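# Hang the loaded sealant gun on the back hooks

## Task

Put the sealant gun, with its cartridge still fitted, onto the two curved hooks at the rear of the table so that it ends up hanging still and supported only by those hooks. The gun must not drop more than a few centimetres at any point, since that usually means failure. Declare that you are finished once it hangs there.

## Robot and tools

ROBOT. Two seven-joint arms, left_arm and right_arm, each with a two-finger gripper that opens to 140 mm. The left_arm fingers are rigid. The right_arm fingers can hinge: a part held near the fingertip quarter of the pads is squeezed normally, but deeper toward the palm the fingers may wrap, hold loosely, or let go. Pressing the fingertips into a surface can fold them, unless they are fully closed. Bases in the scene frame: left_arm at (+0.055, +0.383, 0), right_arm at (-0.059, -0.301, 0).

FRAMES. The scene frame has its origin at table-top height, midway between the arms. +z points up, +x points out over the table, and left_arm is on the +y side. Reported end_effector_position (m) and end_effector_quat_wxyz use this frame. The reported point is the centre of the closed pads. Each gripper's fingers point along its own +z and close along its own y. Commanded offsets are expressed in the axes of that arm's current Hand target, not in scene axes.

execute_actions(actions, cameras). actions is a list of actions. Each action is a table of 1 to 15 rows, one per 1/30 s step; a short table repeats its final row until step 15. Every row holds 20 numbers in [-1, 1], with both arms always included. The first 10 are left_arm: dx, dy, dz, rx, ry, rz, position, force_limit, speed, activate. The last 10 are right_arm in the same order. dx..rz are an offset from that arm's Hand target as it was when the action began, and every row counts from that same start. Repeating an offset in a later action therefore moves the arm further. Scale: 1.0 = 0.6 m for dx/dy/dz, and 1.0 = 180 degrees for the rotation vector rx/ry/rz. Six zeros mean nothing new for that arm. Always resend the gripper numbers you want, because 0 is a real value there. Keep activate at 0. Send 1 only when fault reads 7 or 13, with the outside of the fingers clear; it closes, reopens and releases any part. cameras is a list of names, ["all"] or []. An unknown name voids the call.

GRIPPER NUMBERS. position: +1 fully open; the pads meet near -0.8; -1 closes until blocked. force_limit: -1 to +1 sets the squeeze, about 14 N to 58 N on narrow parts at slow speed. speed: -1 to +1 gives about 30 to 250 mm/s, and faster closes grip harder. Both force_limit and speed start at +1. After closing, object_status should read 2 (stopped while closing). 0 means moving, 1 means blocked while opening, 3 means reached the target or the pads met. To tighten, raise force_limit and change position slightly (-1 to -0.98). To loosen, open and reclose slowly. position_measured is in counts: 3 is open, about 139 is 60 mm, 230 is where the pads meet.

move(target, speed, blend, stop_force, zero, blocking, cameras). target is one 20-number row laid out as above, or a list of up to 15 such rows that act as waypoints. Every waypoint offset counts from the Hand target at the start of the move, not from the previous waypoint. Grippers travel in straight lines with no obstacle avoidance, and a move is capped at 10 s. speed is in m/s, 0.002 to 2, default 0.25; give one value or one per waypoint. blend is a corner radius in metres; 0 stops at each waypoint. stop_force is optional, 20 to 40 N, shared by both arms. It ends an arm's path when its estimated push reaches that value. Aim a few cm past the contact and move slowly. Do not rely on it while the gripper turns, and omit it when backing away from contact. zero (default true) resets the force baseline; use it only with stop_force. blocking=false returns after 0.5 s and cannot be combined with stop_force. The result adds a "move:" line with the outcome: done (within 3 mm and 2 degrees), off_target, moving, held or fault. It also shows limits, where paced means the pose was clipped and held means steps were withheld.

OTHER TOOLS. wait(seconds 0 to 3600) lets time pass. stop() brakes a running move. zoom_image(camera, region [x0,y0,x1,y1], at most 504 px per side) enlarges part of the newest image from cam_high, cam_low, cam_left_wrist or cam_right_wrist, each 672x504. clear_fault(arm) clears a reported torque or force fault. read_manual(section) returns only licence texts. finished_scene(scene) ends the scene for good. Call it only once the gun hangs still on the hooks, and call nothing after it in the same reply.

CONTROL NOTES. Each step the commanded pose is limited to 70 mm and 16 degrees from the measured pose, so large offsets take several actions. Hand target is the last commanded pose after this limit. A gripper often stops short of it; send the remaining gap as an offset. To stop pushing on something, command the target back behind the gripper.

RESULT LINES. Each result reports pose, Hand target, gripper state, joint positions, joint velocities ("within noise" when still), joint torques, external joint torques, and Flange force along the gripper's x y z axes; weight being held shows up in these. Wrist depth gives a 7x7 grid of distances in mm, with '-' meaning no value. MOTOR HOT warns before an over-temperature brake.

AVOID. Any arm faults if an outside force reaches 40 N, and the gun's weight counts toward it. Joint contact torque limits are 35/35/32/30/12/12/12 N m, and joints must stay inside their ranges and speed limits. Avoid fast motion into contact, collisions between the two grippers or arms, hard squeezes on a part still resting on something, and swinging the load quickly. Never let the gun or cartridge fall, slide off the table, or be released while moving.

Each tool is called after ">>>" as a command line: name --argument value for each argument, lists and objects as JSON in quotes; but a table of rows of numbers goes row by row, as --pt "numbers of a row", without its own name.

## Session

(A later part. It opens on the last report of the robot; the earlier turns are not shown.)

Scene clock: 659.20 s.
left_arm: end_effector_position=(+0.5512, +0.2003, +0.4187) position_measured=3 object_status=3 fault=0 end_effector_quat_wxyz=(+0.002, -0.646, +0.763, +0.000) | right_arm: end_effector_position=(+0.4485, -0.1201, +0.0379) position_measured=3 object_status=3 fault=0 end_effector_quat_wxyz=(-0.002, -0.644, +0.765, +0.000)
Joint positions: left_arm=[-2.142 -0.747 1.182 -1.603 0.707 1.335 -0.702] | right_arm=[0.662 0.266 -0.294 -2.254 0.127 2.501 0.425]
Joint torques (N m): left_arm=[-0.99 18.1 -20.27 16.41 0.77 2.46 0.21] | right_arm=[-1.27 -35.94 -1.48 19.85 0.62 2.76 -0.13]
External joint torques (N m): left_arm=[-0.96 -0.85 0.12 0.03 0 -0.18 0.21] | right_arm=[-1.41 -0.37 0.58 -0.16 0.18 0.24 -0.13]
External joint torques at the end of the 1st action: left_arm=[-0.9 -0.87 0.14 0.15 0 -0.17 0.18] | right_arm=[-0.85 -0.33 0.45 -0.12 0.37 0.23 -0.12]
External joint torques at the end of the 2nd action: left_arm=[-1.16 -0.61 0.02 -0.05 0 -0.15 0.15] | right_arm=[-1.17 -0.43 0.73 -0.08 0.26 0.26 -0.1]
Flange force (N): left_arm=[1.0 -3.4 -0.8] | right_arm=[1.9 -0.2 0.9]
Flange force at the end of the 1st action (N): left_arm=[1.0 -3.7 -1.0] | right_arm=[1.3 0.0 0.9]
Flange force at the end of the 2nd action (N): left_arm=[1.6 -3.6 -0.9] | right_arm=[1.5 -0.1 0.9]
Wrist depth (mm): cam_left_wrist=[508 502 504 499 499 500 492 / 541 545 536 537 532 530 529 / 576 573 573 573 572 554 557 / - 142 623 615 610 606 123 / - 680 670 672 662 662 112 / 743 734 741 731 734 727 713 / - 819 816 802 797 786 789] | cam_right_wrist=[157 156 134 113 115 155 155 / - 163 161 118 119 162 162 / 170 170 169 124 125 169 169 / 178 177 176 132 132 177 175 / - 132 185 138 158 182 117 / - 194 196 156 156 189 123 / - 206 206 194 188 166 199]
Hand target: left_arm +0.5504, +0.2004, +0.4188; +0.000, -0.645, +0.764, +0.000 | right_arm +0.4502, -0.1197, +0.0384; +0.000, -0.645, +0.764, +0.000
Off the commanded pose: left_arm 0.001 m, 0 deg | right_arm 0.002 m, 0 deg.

>>> move --pt "0 0 0 0 0 0 1 1 1 0 0 0 -0.4 0 0 0 1 0 -0.7 0" --pt "0 0 0 0 0 0 1 1 1 0 0.584 0.154 -0.4 0 0 0 1 0 -0.7 0" --speed 0.3 --blend 0.05 --cameras '["cam_high"]'

Scene clock: 666.87 s.
left_arm: end_effector_position=(+0.5512, +0.2003, +0.4187) position_measured=3 object_status=3 fault=0 end_effector_quat_wxyz=(+0.002, -0.646, +0.763, +0.000) | right_arm: end_effector_position=(+0.3013, -0.4490, +0.2783) position_measured=3 object_status=3 fault=0 end_effector_quat_wxyz=(+0.002, -0.640, +0.768, +0.001)
Joint positions: left_arm=[-2.142 -0.747 1.182 -1.603 0.707 1.335 -0.702] | right_arm=[0.411 -0.679 -0.643 -2.421 -0.396 1.828 0.148]
Joint velocities: left_arm=[within noise] | right_arm=[-0.001 0.001 0 -0.002 0 0 -0.007]
Joint torques (N m): left_arm=[-0.99 18.2 -20.28 16.48 0.79 2.45 0.17] | right_arm=[-0.38 -5.93 9.38 22.23 0.24 2.31 -0.21]
External joint torques (N m): left_arm=[-0.95 -0.75 0.07 0.12 0.01 -0.18 0.17] | right_arm=[-0.3 -0.72 -0.63 -0.76 -0.48 -0.26 -0.21]
Flange force (N): left_arm=[1.1 -3.6 -1.1] | right_arm=[1.5 4.4 1.7]
Wrist depth (mm): cam_left_wrist=[504 503 500 502 500 497 498 / 546 536 541 535 530 529 532 / 572 566 578 579 565 561 558 / - 142 623 615 606 613 123 / - 682 666 666 662 653 112 / 748 741 736 729 731 709 713 / - 816 805 800 797 775 786] | cam_right_wrist=[379 378 375 373 370 372 369 / 393 391 390 388 388 385 386 / 410 408 407 405 404 402 401 / 429 424 426 424 425 417 413 / 443 132 446 446 440 440 117 / - 466 459 468 466 463 117 / - 496 481 487 491 486 483]
Hand target: left_arm +0.5504, +0.2004, +0.4188; +0.000, -0.645, +0.764, +0.000 | right_arm +0.3002, -0.4497, +0.2782; +0.000, -0.645, +0.764, +0.000
Off the commanded pose: left_arm 0.001 m, 0 deg | right_arm 0.001 m, 1 deg.
move: done

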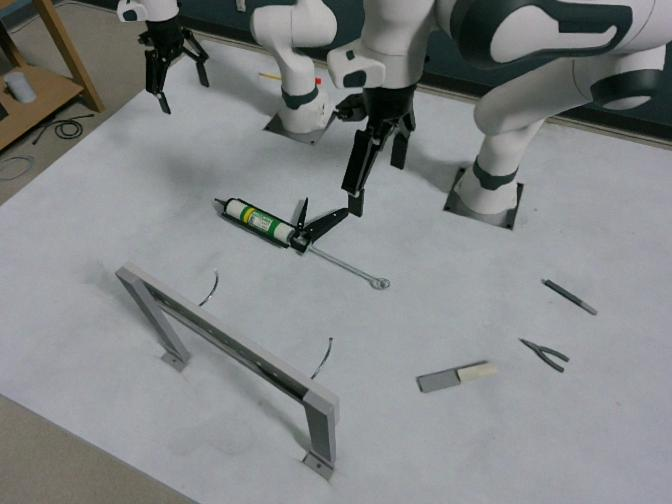

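>>> move --target '[0.535,0.075,0.365,0,0,0,1,1,1,0,0,0,0,0,0,0,1,0,-0.7,0]' --speed 0.3 --cameras '["cam_left_wrist"]'

Scene clock: 675.80 s.
left_arm: end_effector_position=(+0.4497, -0.1080, +0.1996) position_measured=3 object_status=3 fault=0 end_effector_quat_wxyz=(-0.018, -0.642, +0.766, -0.034) | right_arm: end_effector_position=(+0.3013, -0.4490, +0.2783) position_measured=3 object_status=3 fault=0 end_effector_quat_wxyz=(+0.002, -0.641, +0.767, +0.001)
Joint positions: left_arm=[-2.859 -0.902 1.603 -1.809 0.927 1.819 -1.265] | right_arm=[0.412 -0.679 -0.643 -2.421 -0.396 1.828 0.145]
Joint velocities: left_arm=[-0.001 0.001 0 -0.001 0.001 -0.001 -0.008] | right_arm=[within noise]
Joint torques (N m): left_arm=[-0.6 27.7 -26.07 15.63 1.23 2.69 -0.15] | right_arm=[-0.84 -5.64 9.73 22.23 0.43 2.35 -0.2]
External joint torques (N m): left_arm=[-0.61 -1.03 -0.29 -0.03 0.38 -0.14 -0.15] | right_arm=[-0.73 -0.49 -0.21 -0.71 -0.28 -0.21 -0.2]
Flange force (N): left_arm=[1.9 -1.1 1.0] | right_arm=[1.0 4.6 1.3]
Wrist depth (mm): cam_left_wrist=[314 311 311 267 303 303 301 / 332 330 325 284 320 319 318 / 350 344 346 322 324 334 328 / - 142 369 362 332 351 123 / - 394 393 387 384 379 112 / 426 422 416 411 410 410 404 / - 450 452 446 439 436 431] | cam_right_wrist=[378 376 375 373 372 370 370 / 394 392 390 389 387 386 386 / 410 407 407 404 404 402 402 / 428 424 426 424 423 418 413 / 441 132 446 444 445 441 117 / - 464 460 465 463 462 117 / - 495 483 484 486 488 484]
Hand target: left_arm +0.4517, -0.1084, +0.1998; +0.000, -0.645, +0.764, +0.000 | right_arm +0.3002, -0.4497, +0.2782; +0.000, -0.645, +0.764, +0.000
Off the commanded pose: left_arm 0.002 m, 4 deg | right_arm 0.001 m, 1 deg.
joint read past its limit (left arm) — joint 1 (waist), lower limit.
joint sent to its limit (left arm) — joint 1 (waist), lower limit. The joint targets are off in orientation, not in position.
move: off_target (left_arm)
cam_left_wrist: T_world_to_cam=[[-0.98281, 0.18083, -0.03726, 0.47793], [0.15725, 0.92557, 0.34438, -0.0491], [0.09676, 0.3326, -0.93809, 0.31592]] pos_world=[0.44687, -0.14605, 0.33108]

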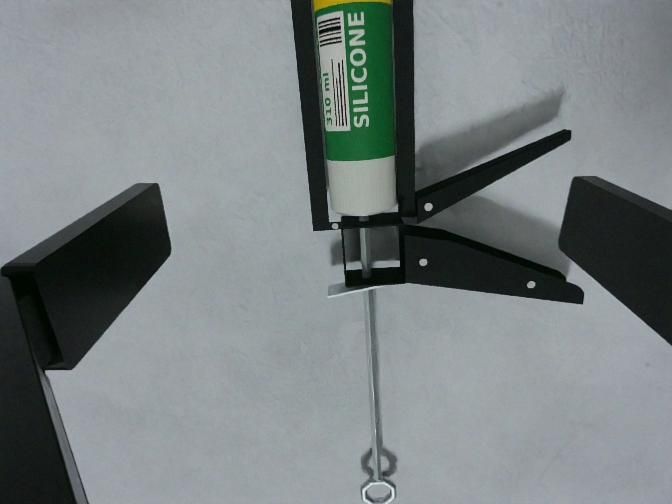

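>>> move --target '[0.0147,0.0105,0.233,0,0,-0.02,1,1,1,0,0,0,0,0,0,0,1,0,-0.7,0]' --speed 0.15 --cameras '["cam_left_wrist","cam_low"]'

Scene clock: 693.03 s.
left_arm: end_effector_position=(+0.4417, -0.1154, +0.0602) position_measured=3 object_status=3 fault=0 end_effector_quat_wxyz=(-0.035, -0.665, +0.745, -0.047) | right_arm: end_effector_position=(+0.3013, -0.4490, +0.2783) position_measured=3 object_status=3 fault=0 end_effector_quat_wxyz=(+0.002, -0.641, +0.767, +0.001)
Joint positions: left_arm=[-2.858 -1.421 1.584 -1.92 1.45 1.751 -1.503] | right_arm=[0.412 -0.679 -0.643 -2.421 -0.396 1.828 0.145]
Joint velocities: left_arm=[0 0 0.001 0 0.001 -0.003 -0.006] | right_arm=[within noise]
Joint torques (N m): left_arm=[-0.62 31.45 -32.44 3.66 1.27 2.68 -0.19] | right_arm=[-0.82 -5.67 9.72 22.21 0.44 2.35 -0.22]
External joint torques (N m): left_arm=[-0.35 -1.07 0.29 0.01 0.38 -0.27 -0.19] | right_arm=[-0.74 -0.45 -0.31 -0.83 -0.28 -0.23 -0.22]
Flange force (N): left_arm=[1.1 -0.1 1.8] | right_arm=[1.1 4.6 1.6]
Wrist depth (mm): cam_left_wrist=[191 190 188 143 161 185 184 / 199 199 195 150 172 194 192 / 209 206 205 158 181 202 198 / - 142 216 170 195 196 123 / - 231 229 223 220 222 220 / 246 244 242 222 199 200 232 / - 260 258 254 252 250 207] | cam_right_wrist=[378 376 372 373 372 370 370 / 394 392 391 388 387 386 385 / 409 409 407 407 403 401 402 / 428 423 427 426 424 414 417 / 443 132 446 445 444 441 117 / - 467 464 466 466 462 117 / - 496 482 483 486 489 483]
Hand target: left_arm +0.4439, -0.1160, +0.0600; +0.000, -0.668, +0.744, +0.000 | right_arm +0.3002, -0.4497, +0.2782; +0.000, -0.645, +0.764, +0.000
Off the commanded pose: left_arm 0.002 m, 7 deg | right_arm 0.001 m, 1 deg.
joint read past its limit (left arm) — joint 1 (waist), lower limit.
joint sent to its limit (left arm) — joint 1 (waist), lower limit. The joint targets are off in orientation, not in position.
move: off_target (left_arm)
cam_left_wrist: T_world_to_cam=[[-0.99244, 0.11848, -0.03198, 0.46301], [0.10342, 0.94776, 0.30177, 0.03602], [0.06606, 0.29618, -0.95285, 0.1986]] pos_world=[0.44267, -0.14781, 0.19317]
Images, in order (width x height): cam_low 672x504, cam_left_wrist 672x504.

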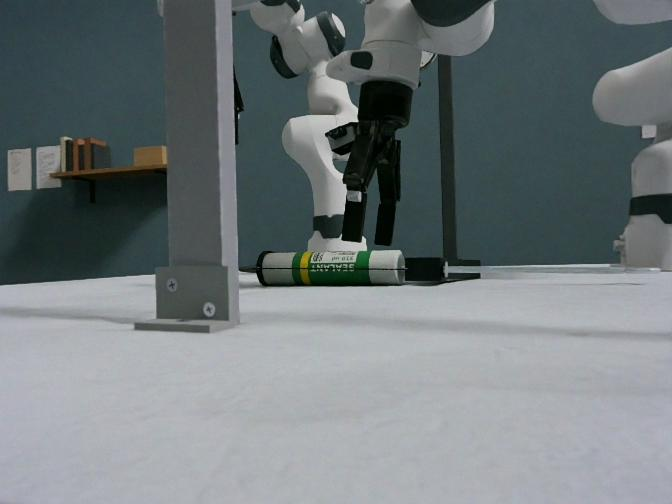

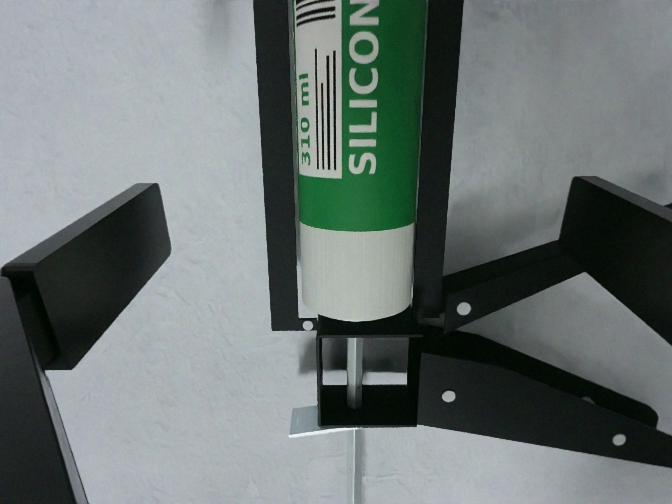

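>>> move --target '[0,0,0.053,0,0,0,1,1,1,0,0,0,0,0,0,0,1,0,-0.7,0]' --speed 0.06 --cameras '["cam_left_wrist","cam_low"]'

>>> zoom_image --camera "cam_low" --region '[240, 150, 500, 320]'

Scene clock: 724.87 s.
left_arm: end_effector_position=(+0.4432, -0.1153, +0.0285) position_measured=3 object_status=3 fault=0 end_effector_quat_wxyz=(-0.036, -0.666, +0.743, -0.048) | right_arm: end_effector_position=(+0.3013, -0.4490, +0.2783) position_measured=3 object_status=3 fault=0 end_effector_quat_wxyz=(+0.002, -0.641, +0.767, +0.001)
Joint positions: left_arm=[-2.858 -1.551 1.579 -1.92 1.571 1.704 -1.512] | right_arm=[0.412 -0.679 -0.643 -2.421 -0.396 1.828 0.145]
Joint velocities: left_arm=[0 -0.001 0 0 0 -0.005 0] | right_arm=[within noise]
Joint torques (N m): left_arm=[-0.65 31.75 -32.76 -0.19 1.23 2.72 -0.16] | right_arm=[-0.83 -5.67 9.71 22.21 0.42 2.35 -0.27]
External joint torques (N m): left_arm=[-0.36 -0.98 0.21 -0.49 0.34 -0.22 -0.16] | right_arm=[-0.8 -0.59 -0.29 -0.67 -0.3 -0.2 -0.27]
Flange force (N): left_arm=[-0.3 1.4 1.4] | right_arm=[1.3 4.7 1.3]
Wrist depth (mm): cam_left_wrist=[163 160 157 116 126 157 156 / 170 169 165 120 125 164 163 / 178 175 172 126 133 172 168 / - 142 182 130 154 179 123 / - 196 194 - 162 158 157 / 208 206 206 199 191 193 197 / - 219 216 187 182 170 173] | cam_right_wrist=[378 376 376 373 370 372 368 / 393 390 390 388 385 386 386 / 410 409 404 406 404 400 402 / 430 427 427 424 422 418 414 / 440 132 445 444 443 442 117 / - 468 459 466 469 461 117 / - 498 473 483 486 485 480]
Hand target: left_arm +0.4439, -0.1160, +0.0282; +0.000, -0.668, +0.744, +0.000 | right_arm +0.3002, -0.4497, +0.2782; +0.000, -0.645, +0.764, +0.000
Off the commanded pose: left_arm 0.001 m, 7 deg | right_arm 0.001 m, 1 deg.
joint read past its limit (left arm) — joint 1 (waist), lower limit.
joint sent to its limit (left arm) — joint 1 (waist), lower limit. The joint targets are off in orientation, not in position.
move: off_target (left_arm)
cam_left_wrist: T_world_to_cam=[[-0.99298, 0.11406, -0.03137, 0.46321], [0.0995, 0.94871, 0.30009, 0.04715], [0.06399, 0.29486, -0.95339, 0.16907]] pos_world=[0.44445, -0.14742, 0.16157]
Images, in order (width x height): cam_low 672x504, cam_left_wrist 672x504.

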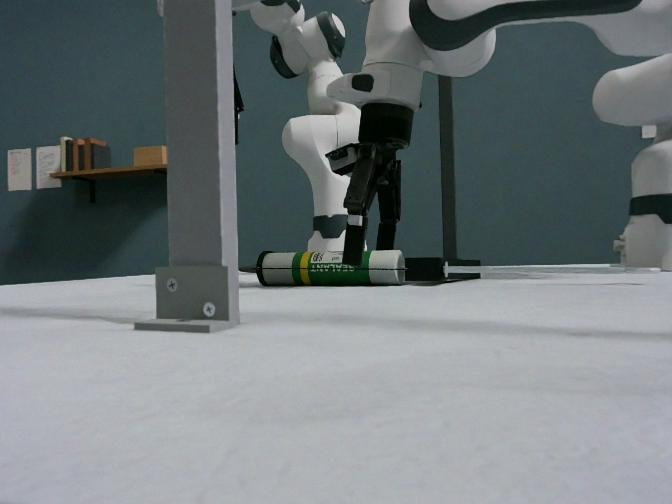

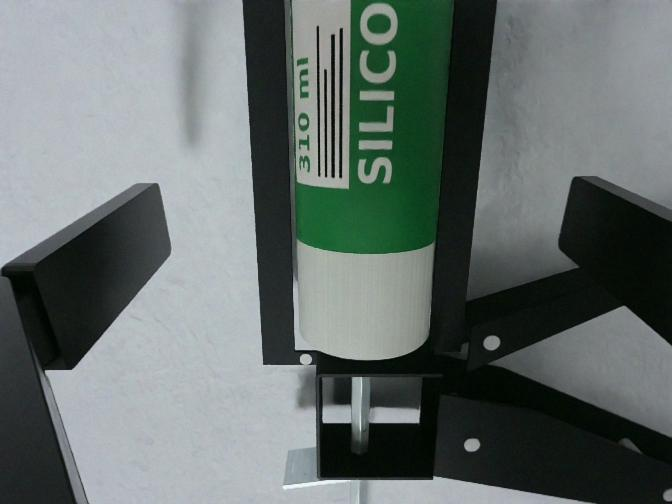

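Scaled by 1.938 from the camera's image (finer frame: 960x720).

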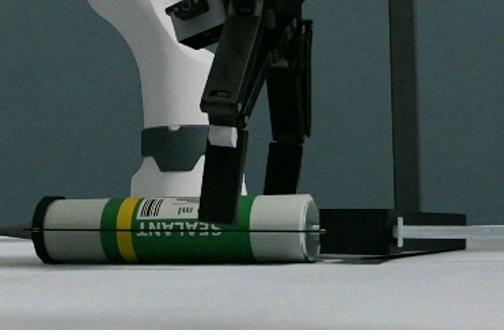

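>>> move --target '[0,0,0.0085,0,0,0,1,0,-1,0,0,0,0,0,0,0,1,0,-0.7,0]' --speed 0.06

>>> move --target '[0,0,0,0,0,0,-1,0,-1,0,0,0,0,0,0,0,1,0,-0.7,0]' --cameras '["cam_left_wrist","cam_low"]'

>>> zoom_image --camera "cam_low" --region '[240, 150, 500, 320]'

Scene clock: 735.27 s.
left_arm: end_effector_position=(+0.4433, -0.1152, +0.0233) position_measured=3 object_status=3 fault=0 end_effector_quat_wxyz=(-0.036, -0.666, +0.743, -0.048) | right_arm: end_effector_position=(+0.3013, -0.4490, +0.2783) position_measured=3 object_status=3 fault=0 end_effector_quat_wxyz=(+0.002, -0.641, +0.767, +0.001)
Joint positions: left_arm=[-2.858 -1.58 1.574 -1.92 1.596 1.689 -1.512] | right_arm=[0.412 -0.679 -0.643 -2.421 -0.396 1.828 0.145]
Joint velocities: left_arm=[-0.001 0 -0.001 0 0.003 -0.006 0] | right_arm=[within noise]
Joint torques (N m): left_arm=[-0.69 31.93 -32.82 -1.07 1.26 2.83 -0.18] | right_arm=[-0.82 -5.68 9.74 22.25 0.42 2.36 -0.24]
External joint torques (N m): left_arm=[-0.76 -0.88 0.22 -0.89 0.35 -0.11 -0.18] | right_arm=[-0.79 -0.65 -0.27 -0.62 -0.3 -0.2 -0.24]
Flange force (N): left_arm=[-0.2 2.4 1.4] | right_arm=[1.3 4.8 1.2]
Wrist depth (mm): cam_left_wrist=[- 156 153 111 112 151 151 / 164 164 160 115 118 158 158 / 172 170 167 122 129 167 164 / - 143 176 127 149 174 123 / - 190 186 134 161 154 151 / 202 201 200 193 183 188 191 / - 213 210 182 174 164 166] | cam_right_wrist=[378 376 374 375 371 370 371 / 394 394 391 390 387 388 384 / 411 408 405 405 404 401 400 / 428 423 426 424 424 416 414 / 439 132 446 444 443 440 117 / - 463 462 465 463 462 117 / - 495 474 484 487 485 483]
Hand target: left_arm +0.4439, -0.1160, +0.0231; +0.000, -0.668, +0.744, +0.000 | right_arm +0.3002, -0.4497, +0.2782; +0.000, -0.645, +0.764, +0.000
Off the commanded pose: left_arm 0.001 m, 7 deg | right_arm 0.001 m, 1 deg.
joint read past its limit (left arm) — joint 1 (waist), lower limit.
joint sent to its limit (left arm) — joint 1 (waist), lower limit. The joint targets are off in orientation, not in position.
move: off_target (left_arm)

Scene clock: 737.97 s.
left_arm: end_effector_position=(+0.4432, -0.1152, +0.0236) position_measured=111 object_status=0 fault=0 end_effector_quat_wxyz=(-0.036, -0.666, +0.743, -0.048) | right_arm: end_effector_position=(+0.3013, -0.4490, +0.2783) position_measured=3 object_status=3 fault=0 end_effector_quat_wxyz=(+0.002, -0.641, +0.767, +0.001)
Joint positions: left_arm=[-2.858 -1.582 1.572 -1.921 1.598 1.686 -1.512] | right_arm=[0.412 -0.679 -0.643 -2.421 -0.396 1.828 0.145]
Joint torques (N m): left_arm=[-0.71 32.06 -32.09 -0.88 1.25 2.92 -0.18] | right_arm=[-0.81 -5.68 9.74 22.2 0.44 2.36 -0.25]
External joint torques (N m): left_arm=[-0.69 -0.66 0.88 -0.6 0.34 -0.01 -0.18] | right_arm=[-0.71 -0.57 -0.2 -0.68 -0.28 -0.19 -0.25]
Flange force (N): left_arm=[0.2 1.7 2.5] | right_arm=[1.1 4.7 1.3]
Wrist depth (mm): cam_left_wrist=[- 156 133 111 113 152 152 / 165 164 160 116 118 159 159 / 173 172 146 122 142 166 166 / 180 177 131 127 149 109 171 / - - 163 134 158 153 - / - - 201 171 183 - - / - - 211 182 174 - -] | cam_right_wrist=[378 377 375 373 371 370 368 / 391 390 391 388 388 386 385 / 409 410 407 406 406 402 402 / 429 424 427 424 423 417 415 / 439 132 446 444 440 445 117 / - 466 459 464 465 462 117 / - 496 471 486 485 486 483]
Hand target: left_arm +0.4439, -0.1160, +0.0231; +0.000, -0.668, +0.744, +0.000 | right_arm +0.3002, -0.4497, +0.2782; +0.000, -0.645, +0.764, +0.000
Off the commanded pose: left_arm 0.001 m, 7 deg | right_arm 0.001 m, 1 deg.
joint read past its limit (left arm) — joint 1 (waist), lower limit.
joint sent to its limit (left arm) — joint 1 (waist), lower limit. The joint targets are off in orientation, not in position.
move: done
cam_left_wrist: T_world_to_cam=[[-0.99292, 0.11433, -0.03206, 0.46299], [0.09951, 0.94852, 0.30068, 0.04848], [0.06479, 0.29536, -0.95319, 0.16419]] pos_world=[0.44426, -0.14742, 0.15677]
Images, in order (width x height): cam_low 672x504, cam_left_wrist 672x504.

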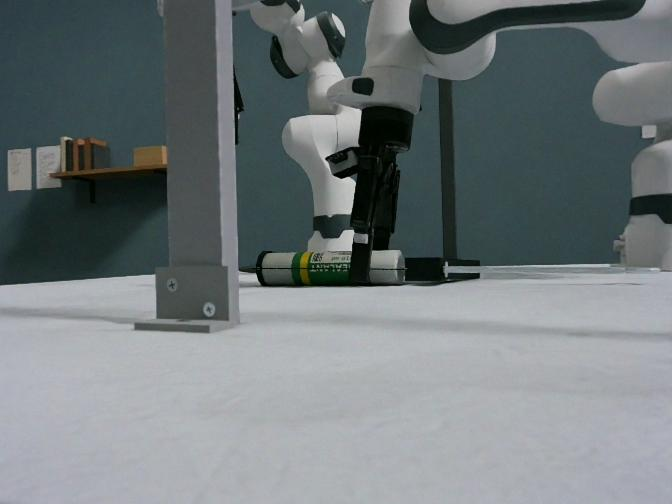

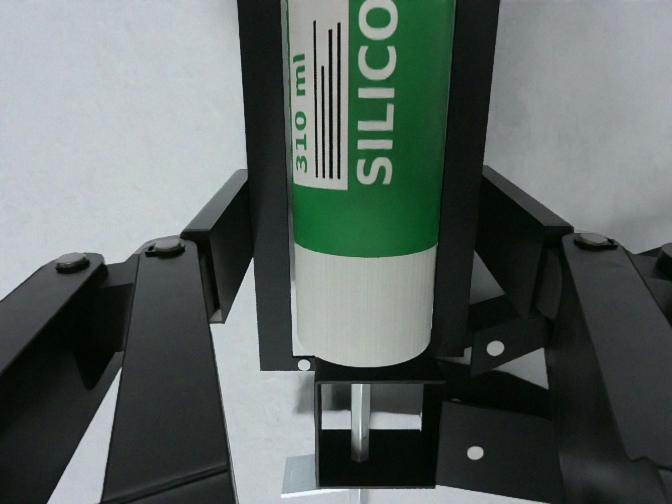

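Scaled by 1.938 from the camera's image (finer frame: 960x720).

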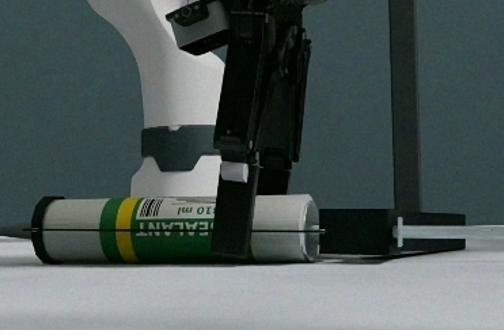

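>>> move --target '[0,0,-0.2,0,0,0,-1,0,-1,0,0,0,0,0,0,0,1,0,-0.7,0]' --speed 0.08 --cameras '["cam_left_wrist","cam_low"]'

Scene clock: 745.63 s.
left_arm: end_effector_position=(+0.4432, -0.1096, +0.1367) position_measured=111 object_status=2 fault=0 end_effector_quat_wxyz=(-0.023, -0.669, +0.742, -0.037) | right_arm: end_effector_position=(+0.3013, -0.4490, +0.2783) position_measured=3 object_status=3 fault=0 end_effector_quat_wxyz=(+0.002, -0.641, +0.767, +0.001)
Joint positions: left_arm=[-2.858 -1.152 1.57 -1.88 1.184 1.781 -1.455] | right_arm=[0.412 -0.679 -0.643 -2.421 -0.396 1.828 0.145]
Joint velocities: left_arm=[0.001 -0.001 -0.001 0.001 -0.004 0.002 0.003] | right_arm=[within noise]
Joint torques (N m): left_arm=[-0.66 33.16 -33.75 11.4 0.4 4.19 0.13] | right_arm=[-0.8 -5.66 9.72 22.2 0.43 2.36 -0.21]
External joint torques (N m): left_arm=[-0.5 2.12 -3.49 1.16 -0.48 1.31 0.13] | right_arm=[-0.66 -0.42 -0.26 -0.85 -0.28 -0.22 -0.21]
Flange force (N): left_arm=[1.5 0.1 -6.7] | right_arm=[1.0 4.5 1.7]
Wrist depth (mm): cam_left_wrist=[259 257 131 112 118 250 249 / 271 272 139 118 120 263 262 / 286 284 144 125 131 274 275 / 298 111 132 130 149 109 286 / - - 162 140 163 154 - / - - 339 171 160 - - / - - 359 185 175 - -] | cam_right_wrist=[378 374 375 373 373 371 369 / 393 390 391 390 386 386 386 / 409 410 407 403 405 403 401 / 428 424 426 425 422 416 414 / 444 132 447 446 441 440 117 / - 464 465 465 466 463 117 / - 499 329 488 486 487 486]
Hand target: left_arm +0.4440, -0.1160, +0.1431; +0.000, -0.668, +0.744, +0.000 | right_arm +0.3002, -0.4497, +0.2782; +0.000, -0.645, +0.764, +0.000
Off the commanded pose: left_arm 0.009 m, 5 deg | right_arm 0.001 m, 1 deg.
joint read past its limit (left arm) — joint 1 (waist), lower limit.
joint sent to its limit (left arm) — joint 1 (waist), lower limit. The joint targets are off in orientation, not in position.
move: off_target (left_arm)
cam_left_wrist: T_world_to_cam=[[-0.99364, 0.10773, -0.03276, 0.46567], [0.09091, 0.93917, 0.33121, 0.00787], [0.06645, 0.32612, -0.94299, 0.27159]] pos_world=[0.44395, -0.14613, 0.26875]
Images, in order (width x height): cam_low 672x504, cam_left_wrist 672x504.

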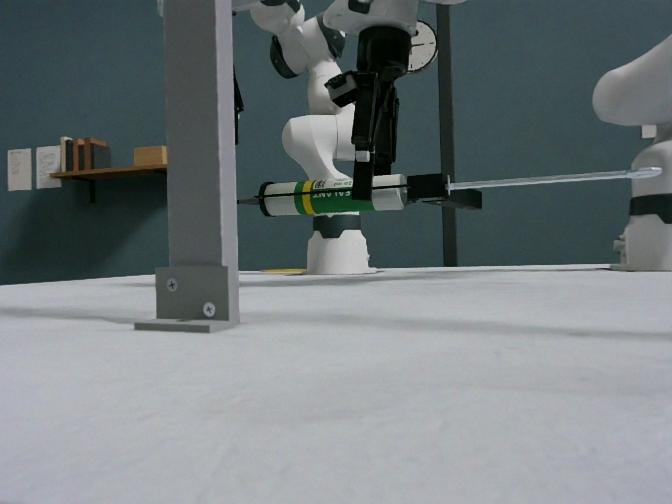

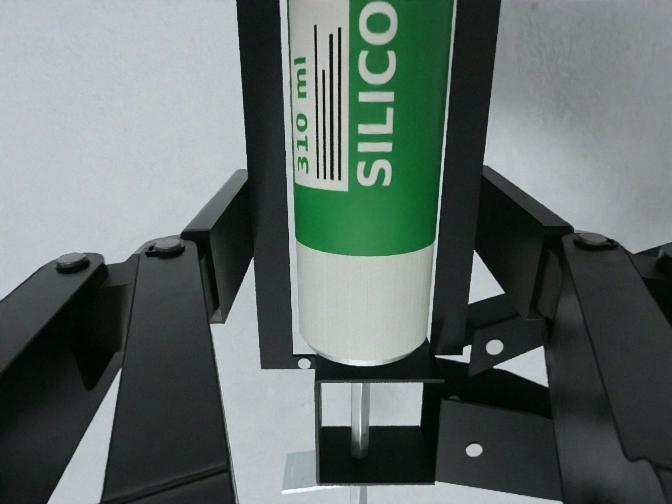

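>>> move --target '[-0.285,-0.063,-0.395,0,0,0,-1,0,-1,0,0,0,0,0,0,0,1,0,-0.7,0]' --speed 0.15

Scene clock: 802.77 s.
left_arm: end_effector_position=(+0.5005, +0.0522, +0.3755) position_measured=111 object_status=2 fault=0 end_effector_quat_wxyz=(+0.002, -0.671, +0.741, +0.005) | right_arm: end_effector_position=(+0.3013, -0.4490, +0.2783) position_measured=3 object_status=3 fault=0 end_effector_quat_wxyz=(+0.002, -0.641, +0.767, +0.001)
Joint positions: left_arm=[-2.601 -0.983 1.184 -1.6 0.939 1.259 -1.161] | right_arm=[0.412 -0.679 -0.643 -2.421 -0.396 1.828 0.145]
Joint velocities: left_arm=[-0.001 0.001 -0.001 0.002 -0.001 -0.001 0.005] | right_arm=[within noise]
Joint torques (N m): left_arm=[-0.99 28.18 -28.48 13.59 0.73 3.02 0.2] | right_arm=[-0.81 -5.63 9.73 22.22 0.44 2.37 -0.24]
External joint torques (N m): left_arm=[-1.03 0.93 -3.62 1.89 -0.08 0.39 0.2] | right_arm=[-0.83 -0.63 -0.33 -0.62 -0.29 -0.19 -0.24]
Flange force (N): left_arm=[1.8 -1.6 -8.8] | right_arm=[1.4 4.7 1.2]
Wrist depth (mm): cam_left_wrist=[467 462 131 112 118 462 458 / 494 491 138 118 121 490 496 / 534 531 144 125 130 520 523 / 562 100 132 131 144 109 550 / - - 159 - 159 154 - / - - 674 168 160 - - / - - 736 185 175 - -] | cam_right_wrist=[378 377 375 375 372 370 369 / 390 392 390 386 388 386 384 / 410 407 409 406 406 400 402 / 429 423 425 427 424 417 413 / 439 132 446 444 441 443 117 / - 466 468 467 465 464 117 / - 498 493 488 489 483 485]
Hand target: left_arm +0.5000, +0.0500, +0.3801; +0.000, -0.668, +0.744, +0.000 | right_arm +0.3002, -0.4497, +0.2782; +0.000, -0.645, +0.764, +0.000
Off the commanded pose: left_arm 0.005 m, 1 deg | right_arm 0.001 m, 1 deg.
move: off_target (left_arm)

>>> move --target '[-0.088,-0.192,-0.033,0.25,0.036,0.001,-1,0,-1,0,0,0,0,0,0,0,1,0,-0.7,0]' --speed 0.15

Scene clock: 813.60 s.
left_arm: end_effector_position=(+0.6184, +0.0941, +0.3907) position_measured=111 object_status=2 fault=0 end_effector_quat_wxyz=(+0.213, -0.619, +0.690, -0.309) | right_arm: end_effector_position=(+0.3013, -0.4490, +0.2783) position_measured=3 object_status=3 fault=0 end_effector_quat_wxyz=(+0.002, -0.641, +0.767, +0.001)
Joint positions: left_arm=[-2.163 -1.234 1.019 -2.244 1.66 1.711 -1.278] | right_arm=[0.412 -0.679 -0.643 -2.421 -0.396 1.828 0.145]
Joint velocities: left_arm=[0 0 0.001 0.001 0 0.001 -0.005] | right_arm=[within noise]
Joint torques (N m): left_arm=[-1.01 18.52 -30.05 14.12 4.12 4.27 -0.1] | right_arm=[-0.83 -5.69 9.75 22.2 0.43 2.35 -0.23]
External joint torques (N m): left_arm=[-0.88 -0.29 -3.79 1.62 2.12 1.62 -0.03] | right_arm=[-0.76 -0.51 -0.27 -0.75 -0.29 -0.21 -0.23]
Flange force (N): left_arm=[1.3 -4.2 -1.5] | right_arm=[1.2 4.7 1.4]
Wrist depth (mm): cam_left_wrist=[1926 1879 132 112 120 456 405 / 2925 1942 137 119 120 466 414 / 3040 1992 144 125 129 475 425 / 3209 96 132 131 149 109 419 / - - 161 140 160 154 - / - - 3209 765 159 - - / - - - 182 174 - -] | cam_right_wrist=[378 377 374 373 372 372 370 / 392 392 390 391 388 386 386 / 410 412 407 407 404 404 399 / 429 424 425 424 422 416 417 / 443 132 447 443 444 442 117 / - 467 466 465 463 462 117 / - 495 493 489 486 485 484]
Hand target: left_arm +0.6201, +0.0902, +0.3998; +0.214, -0.615, +0.687, -0.321 | right_arm +0.3002, -0.4497, +0.2782; +0.000, -0.645, +0.764, +0.000
Off the commanded pose: left_arm 0.010 m, 1 deg | right_arm 0.001 m, 1 deg.
move: off_target (left_arm)

>>> move --target '[-0.058,-0.0265,0.156,0.25,0.036,0.001,-1,0,-1,0,0,0,0,0,0,0,1,0,-0.7,0]' --speed 0.12 --cameras '["all"]'

Scene clock: 826.07 s.
left_arm: end_effector_position=(+0.6964, +0.1072, +0.3296) position_measured=111 object_status=2 fault=0 end_effector_quat_wxyz=(+0.393, -0.487, +0.533, -0.570) | right_arm: end_effector_position=(+0.3013, -0.4490, +0.2783) position_measured=3 object_status=3 fault=0 end_effector_quat_wxyz=(+0.002, -0.641, +0.767, +0.001)
Joint positions: left_arm=[-1.967 -0.553 1.45 -2.494 2.814 2.147 -2.537] | right_arm=[0.412 -0.679 -0.643 -2.421 -0.396 1.828 0.145]
Joint velocities: left_arm=[0.001 -0.001 0 0 -0.001 0.001 -0.007] | right_arm=[within noise]
Joint torques (N m): left_arm=[-0.26 6.91 -18.41 23.43 1.96 -3.38 -0.06] | right_arm=[-0.84 -5.67 9.75 22.21 0.44 2.37 -0.22]
External joint torques (N m): left_arm=[-0.14 0.37 -3.57 4.97 1.81 -1.6 0.03] | right_arm=[-0.74 -0.48 -0.24 -0.77 -0.28 -0.2 -0.22]
Flange force (N): left_arm=[0.4 -9.6 0.5] | right_arm=[1.1 4.6 1.5]
Wrist depth (mm): cam_left_wrist=[- - 131 113 120 291 480 / - 3555 137 118 121 2009 480 / - 3610 144 124 130 2045 474 / - - 132 130 149 109 429 / - - 159 - 159 153 - / - - 3851 158 158 - - / - - - 179 168 - -] | cam_right_wrist=[378 378 375 373 372 370 368 / 393 392 391 388 388 386 385 / 413 408 409 403 404 402 402 / 427 424 426 424 422 418 413 / 439 132 446 446 445 438 117 / - 466 469 470 463 463 117 / - 497 492 491 487 489 484]
Hand target: left_arm +0.7012, +0.1073, +0.3418; +0.396, -0.467, +0.524, -0.592 | right_arm +0.3002, -0.4497, +0.2782; +0.000, -0.645, +0.764, +0.000
Off the commanded pose: left_arm 0.013 m, 4 deg | right_arm 0.001 m, 1 deg.
joint sent to its limit (left arm) — joint 5 (forearm roll), upper limit. The joint targets still meet the commanded pose.
move: off_target (left_arm)
cam_left_wrist: T_world_to_cam=[[-0.0618, -0.11854, -0.99102, 0.39135], [-0.2011, 0.97404, -0.10397, 0.06032], [0.97762, 0.19287, -0.08404, -0.53758]] pos_world=[0.56187, 0.09132, 0.34893]
cam_right_wrist: T_world_to_cam=[[-0.98135, 0.19109, -0.02099, 0.40021], [0.17919, 0.94879, 0.26017, 0.31559], [0.06963, 0.25156, -0.96533, 0.50727]] pos_world=[0.30087, -0.50351, 0.41597]

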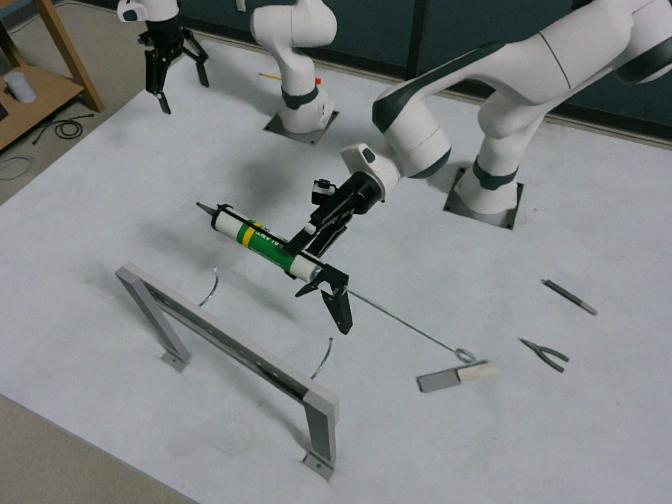

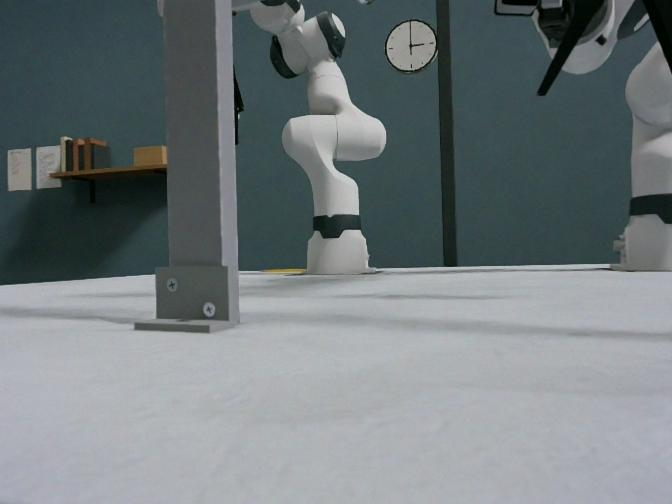

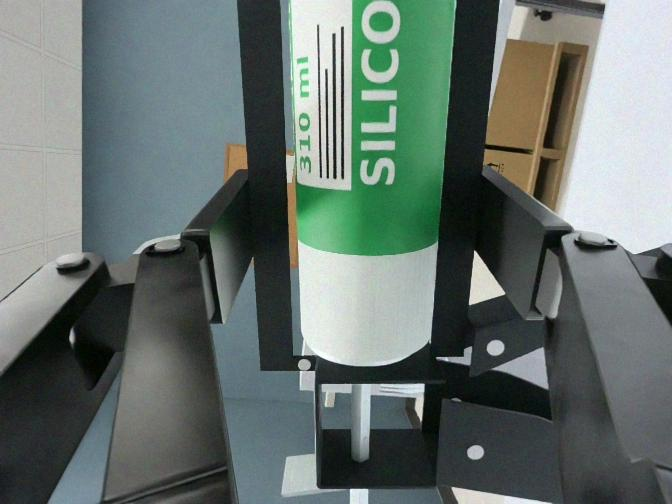

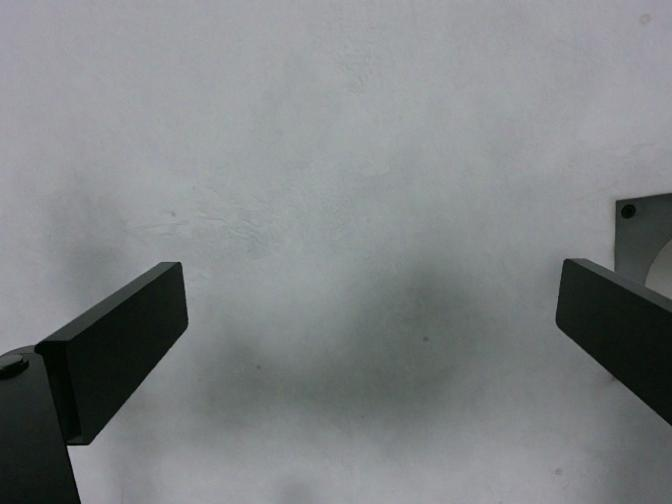

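>>> move --target '[-0.0165,-0.0057,0.15,0.018,0.011,0,-1,0,-1,0,0,0,0,0,0,0,1,0,-0.7,0]' --speed 0.08 --cameras '["cam_high","cam_low"]'

>>> zoom_image --camera "cam_high" --region '[110, 180, 430, 420]'

Scene clock: 849.33 s.
left_arm: end_effector_position=(+0.7860, +0.0955, +0.3284) position_measured=111 object_status=2 fault=0 end_effector_quat_wxyz=(-0.407, +0.488, -0.515, +0.576) | right_arm: end_effector_position=(+0.3013, -0.4490, +0.2783) position_measured=3 object_status=3 fault=0 end_effector_quat_wxyz=(+0.002, -0.641, +0.767, +0.001)
Joint positions: left_arm=[-2.665 -0.315 2.171 -2.187 2.816 2.256 -2.811] | right_arm=[0.412 -0.679 -0.643 -2.421 -0.396 1.828 0.145]
Joint velocities: left_arm=[0 0.001 0.001 0 -0.001 0 -0.006] | right_arm=[within noise]
Joint torques (N m): left_arm=[-1.01 29.32 -10.19 26.98 0.9 -4.3 -0.19] | right_arm=[-0.83 -5.63 9.74 22.2 0.42 2.35 -0.24]
External joint torques (N m): left_arm=[-1.04 4.8 -1.93 5.56 1.27 -2.02 -0.1] | right_arm=[-0.81 -0.45 -0.36 -0.8 -0.31 -0.22 -0.24]
Flange force (N): left_arm=[1.3 -9.5 0.3] | right_arm=[1.3 4.6 1.7]
Wrist depth (mm): cam_left_wrist=[3398 3254 131 113 121 206 1764 / - - 137 118 120 215 1764 / - 3916 144 125 130 1942 466 / - - 131 130 149 109 420 / - - 160 137 161 153 - / - - - 159 158 - - / - - - 179 167 - -] | cam_right_wrist=[377 377 374 373 371 371 371 / 392 392 390 388 387 386 385 / 410 409 408 407 404 399 400 / 429 422 424 426 423 419 413 / 441 132 445 444 442 439 117 / - 463 472 466 466 460 117 / - 496 493 492 487 486 483]
Hand target: left_arm +0.7909, +0.0946, +0.3452; -0.400, +0.445, -0.514, +0.615 | right_arm +0.3002, -0.4497, +0.2782; +0.000, -0.645, +0.764, +0.000
Off the commanded pose: left_arm 0.018 m, 7 deg | right_arm 0.001 m, 1 deg.
joint sent to its limit (left arm) — joint 5 (forearm roll), upper limit. The joint targets are off in orientation, not in position.
move: off_target (left_arm)

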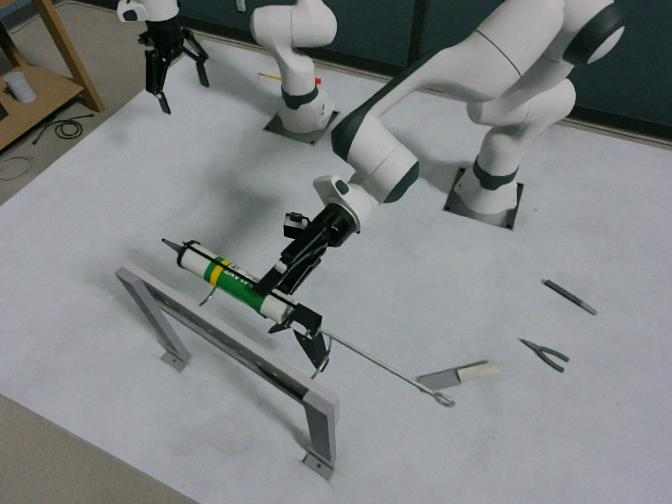

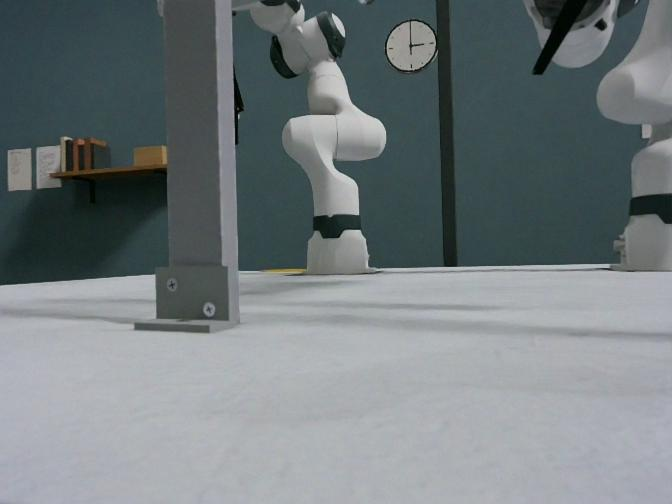

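Scaled by 1.575 from the camera's image (finer frame: 960x720).

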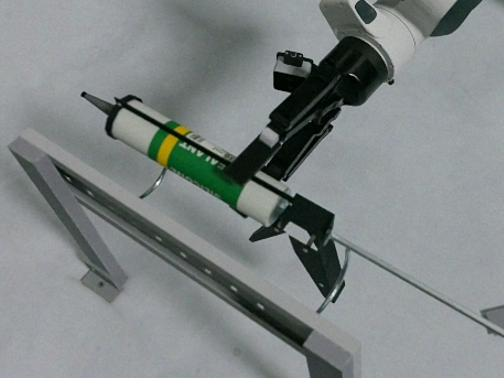

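>>> move --target '[-0.0083,0.0037,0.0627,0,0,0,-1,0,-1,0,0,0,0,0,0,0,1,0,-0.7,0]' --speed 0.06 --cameras '["cam_high","cam_left_wrist"]'

>>> zoom_image --camera "cam_high" --region '[110, 200, 400, 420]'

Scene clock: 870.30 s.
left_arm: end_effector_position=(+0.8237, +0.0896, +0.3276) position_measured=111 object_status=2 fault=0 end_effector_quat_wxyz=(-0.405, +0.494, -0.510, +0.576) | right_arm: end_effector_position=(+0.3013, -0.4490, +0.2783) position_measured=3 object_status=3 fault=0 end_effector_quat_wxyz=(+0.002, -0.641, +0.767, +0.001)
Joint positions: left_arm=[-2.857 -0.382 2.369 -2.047 2.817 2.302 -2.807] | right_arm=[0.412 -0.679 -0.643 -2.421 -0.396 1.828 0.145]
Joint velocities: left_arm=[0 0.001 0 -0.001 0.001 0.004 0.006] | right_arm=[within noise]
Joint torques (N m): left_arm=[-0.96 36.67 -10.83 27.4 0.76 -4.23 0.26] | right_arm=[-0.82 -5.66 9.72 22.19 0.43 2.36 -0.24]
External joint torques (N m): left_arm=[-1 4.6 -2.12 5.56 1.23 -1.97 0.35] | right_arm=[-0.82 -0.52 -0.34 -0.73 -0.29 -0.21 -0.24]
Flange force (N): left_arm=[3.0 -6.6 5.1] | right_arm=[1.3 4.6 1.5]
Wrist depth (mm): cam_left_wrist=[2925 2888 131 113 119 166 1650 / - - 137 118 120 180 1674 / - 3916 144 124 130 186 1712 / - - 132 129 149 109 403 / - - 161 140 158 153 - / - - - 158 158 - - / - - - 179 167 - -] | cam_right_wrist=[377 374 375 372 372 372 369 / 392 392 390 390 386 386 384 / 410 408 408 405 407 402 402 / 429 421 423 426 423 417 416 / 439 132 447 446 439 439 117 / - 464 468 468 464 463 117 / - 494 491 488 489 484 482]
Hand target: left_arm +0.8284, +0.0886, +0.3452; -0.400, +0.445, -0.514, +0.615 | right_arm +0.3002, -0.4497, +0.2782; +0.000, -0.645, +0.764, +0.000
Off the commanded pose: left_arm 0.018 m, 7 deg | right_arm 0.001 m, 1 deg.
joint sent to its limit (left arm) — joint 1 (waist), lower limit; joint 5 (forearm roll), upper limit. The joint targets are off in orientation, not in position.
move: off_target (left_arm)
cam_left_wrist: T_world_to_cam=[[-0.02812, -0.14475, -0.98907, 0.36917], [-0.23521, 0.96264, -0.13419, 0.14191], [0.97154, 0.22886, -0.06112, -0.66448]] pos_world=[0.68933, 0.0689, 0.34357]

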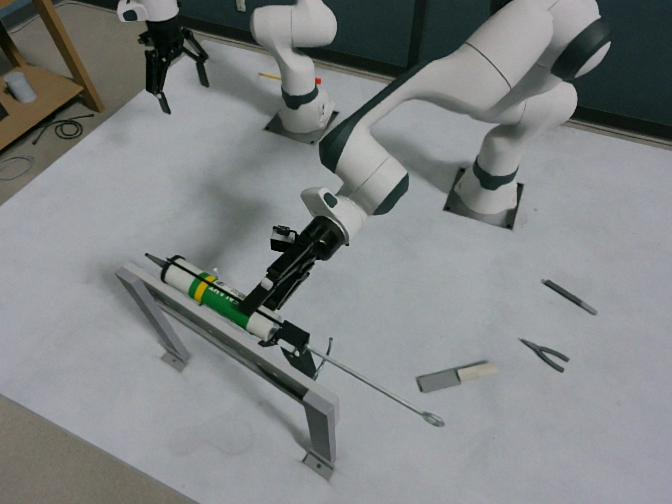

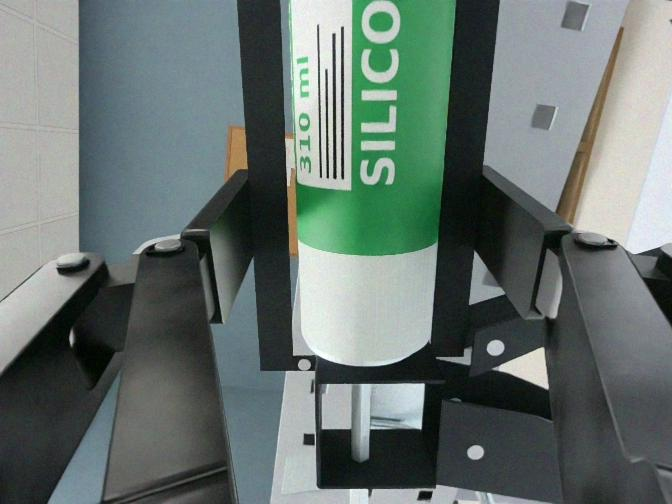

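Scaled by 1.738 from the camera's image (finer frame: 960x720).

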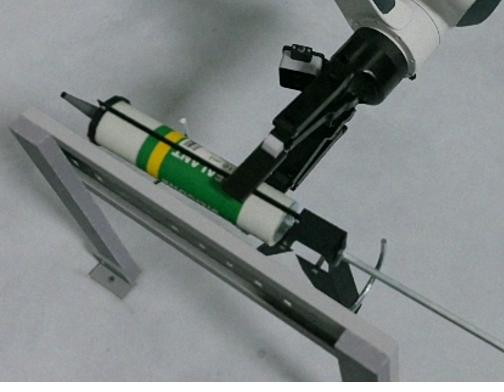

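>>> move --target '[-0.0113,0.0823,-0.0063,0,0,0,-1,0,-1,0,0,0,0,0,0,0,1,0,-0.7,0]' --speed 0.05 --cameras '["cam_high","cam_left_wrist"]'

>>> zoom_image --camera "cam_high" --region '[110, 200, 400, 420]'

Scene clock: 878.13 s.
left_arm: end_effector_position=(+0.8227, +0.0876, +0.2780) position_measured=111 object_status=2 fault=0 end_effector_quat_wxyz=(-0.405, +0.507, -0.513, +0.563) | right_arm: end_effector_position=(+0.3013, -0.4490, +0.2783) position_measured=3 object_status=3 fault=0 end_effector_quat_wxyz=(+0.002, -0.641, +0.767, +0.001)
Joint positions: left_arm=[-2.858 -0.488 2.354 -2.057 2.817 2.221 -2.756] | right_arm=[0.412 -0.679 -0.643 -2.421 -0.396 1.828 0.145]
Joint velocities: left_arm=[0 0 0 -0.001 0.002 -0.002 0.006] | right_arm=[within noise]
Joint torques (N m): left_arm=[-0.22 37.9 -13.38 25.41 0.89 -4.75 0.35] | right_arm=[-0.81 -5.67 9.73 22.2 0.43 2.35 -0.25]
External joint torques (N m): left_arm=[-0.14 4.17 -2.11 5.02 1.11 -2.64 0.45] | right_arm=[-0.7 -0.46 -0.26 -0.79 -0.29 -0.21 -0.25]
Flange force (N): left_arm=[2.8 -4.5 3.7] | right_arm=[1.1 4.5 1.5]
Wrist depth (mm): cam_left_wrist=[3122 - 131 112 112 1764 390 / 2626 - 136 117 119 1894 384 / - - 144 123 129 1894 385 / 3122 96 132 129 140 109 339 / - - 162 - 155 154 - / - - - 172 160 - - / - - - 182 169 - -] | cam_right_wrist=[377 375 373 372 373 371 371 / 392 390 391 389 386 386 385 / 408 410 406 407 407 404 401 / 429 423 424 424 422 417 416 / 441 132 443 443 445 439 117 / - 466 468 465 465 462 117 / - 493 492 489 487 491 485]
Hand target: left_arm +0.8284, +0.0886, +0.2952; -0.400, +0.445, -0.514, +0.615 | right_arm +0.3002, -0.4497, +0.2782; +0.000, -0.645, +0.764, +0.000
Off the commanded pose: left_arm 0.018 m, 9 deg | right_arm 0.001 m, 1 deg.
joint read past its limit (left arm) — joint 1 (waist), lower limit.
joint sent to its limit (left arm) — joint 1 (waist), lower limit; joint 5 (forearm roll), upper limit. The joint targets are off in orientation, not in position.
move: off_target (left_arm)
cam_left_wrist: T_world_to_cam=[[-0.05487, -0.14036, -0.98858, 0.34119], [-0.25884, 0.95822, -0.12168, 0.15334], [0.96436, 0.24921, -0.08891, -0.65414]] pos_world=[0.68924, 0.06397, 0.29779]

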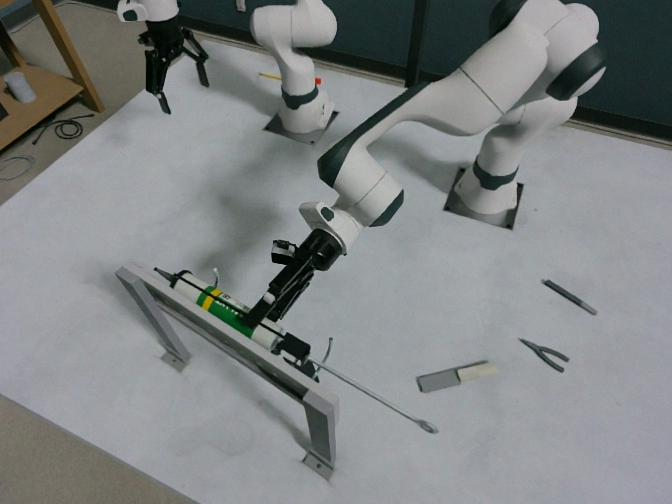

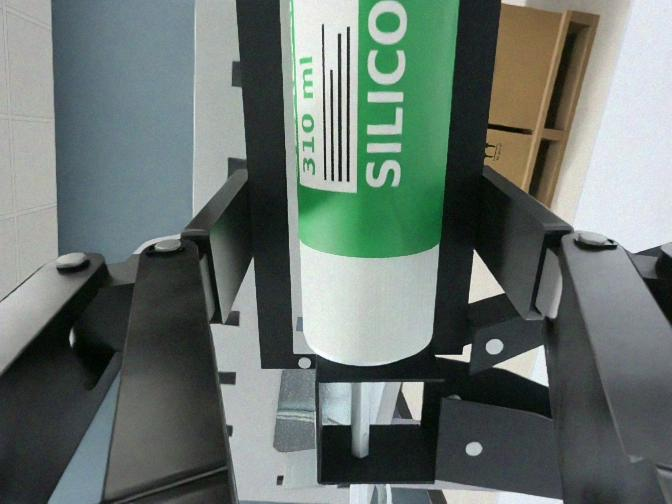

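Scaled by 1.738 from the camera's image (finer frame: 960x720).

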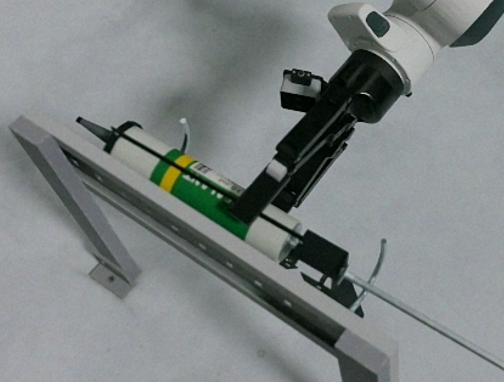

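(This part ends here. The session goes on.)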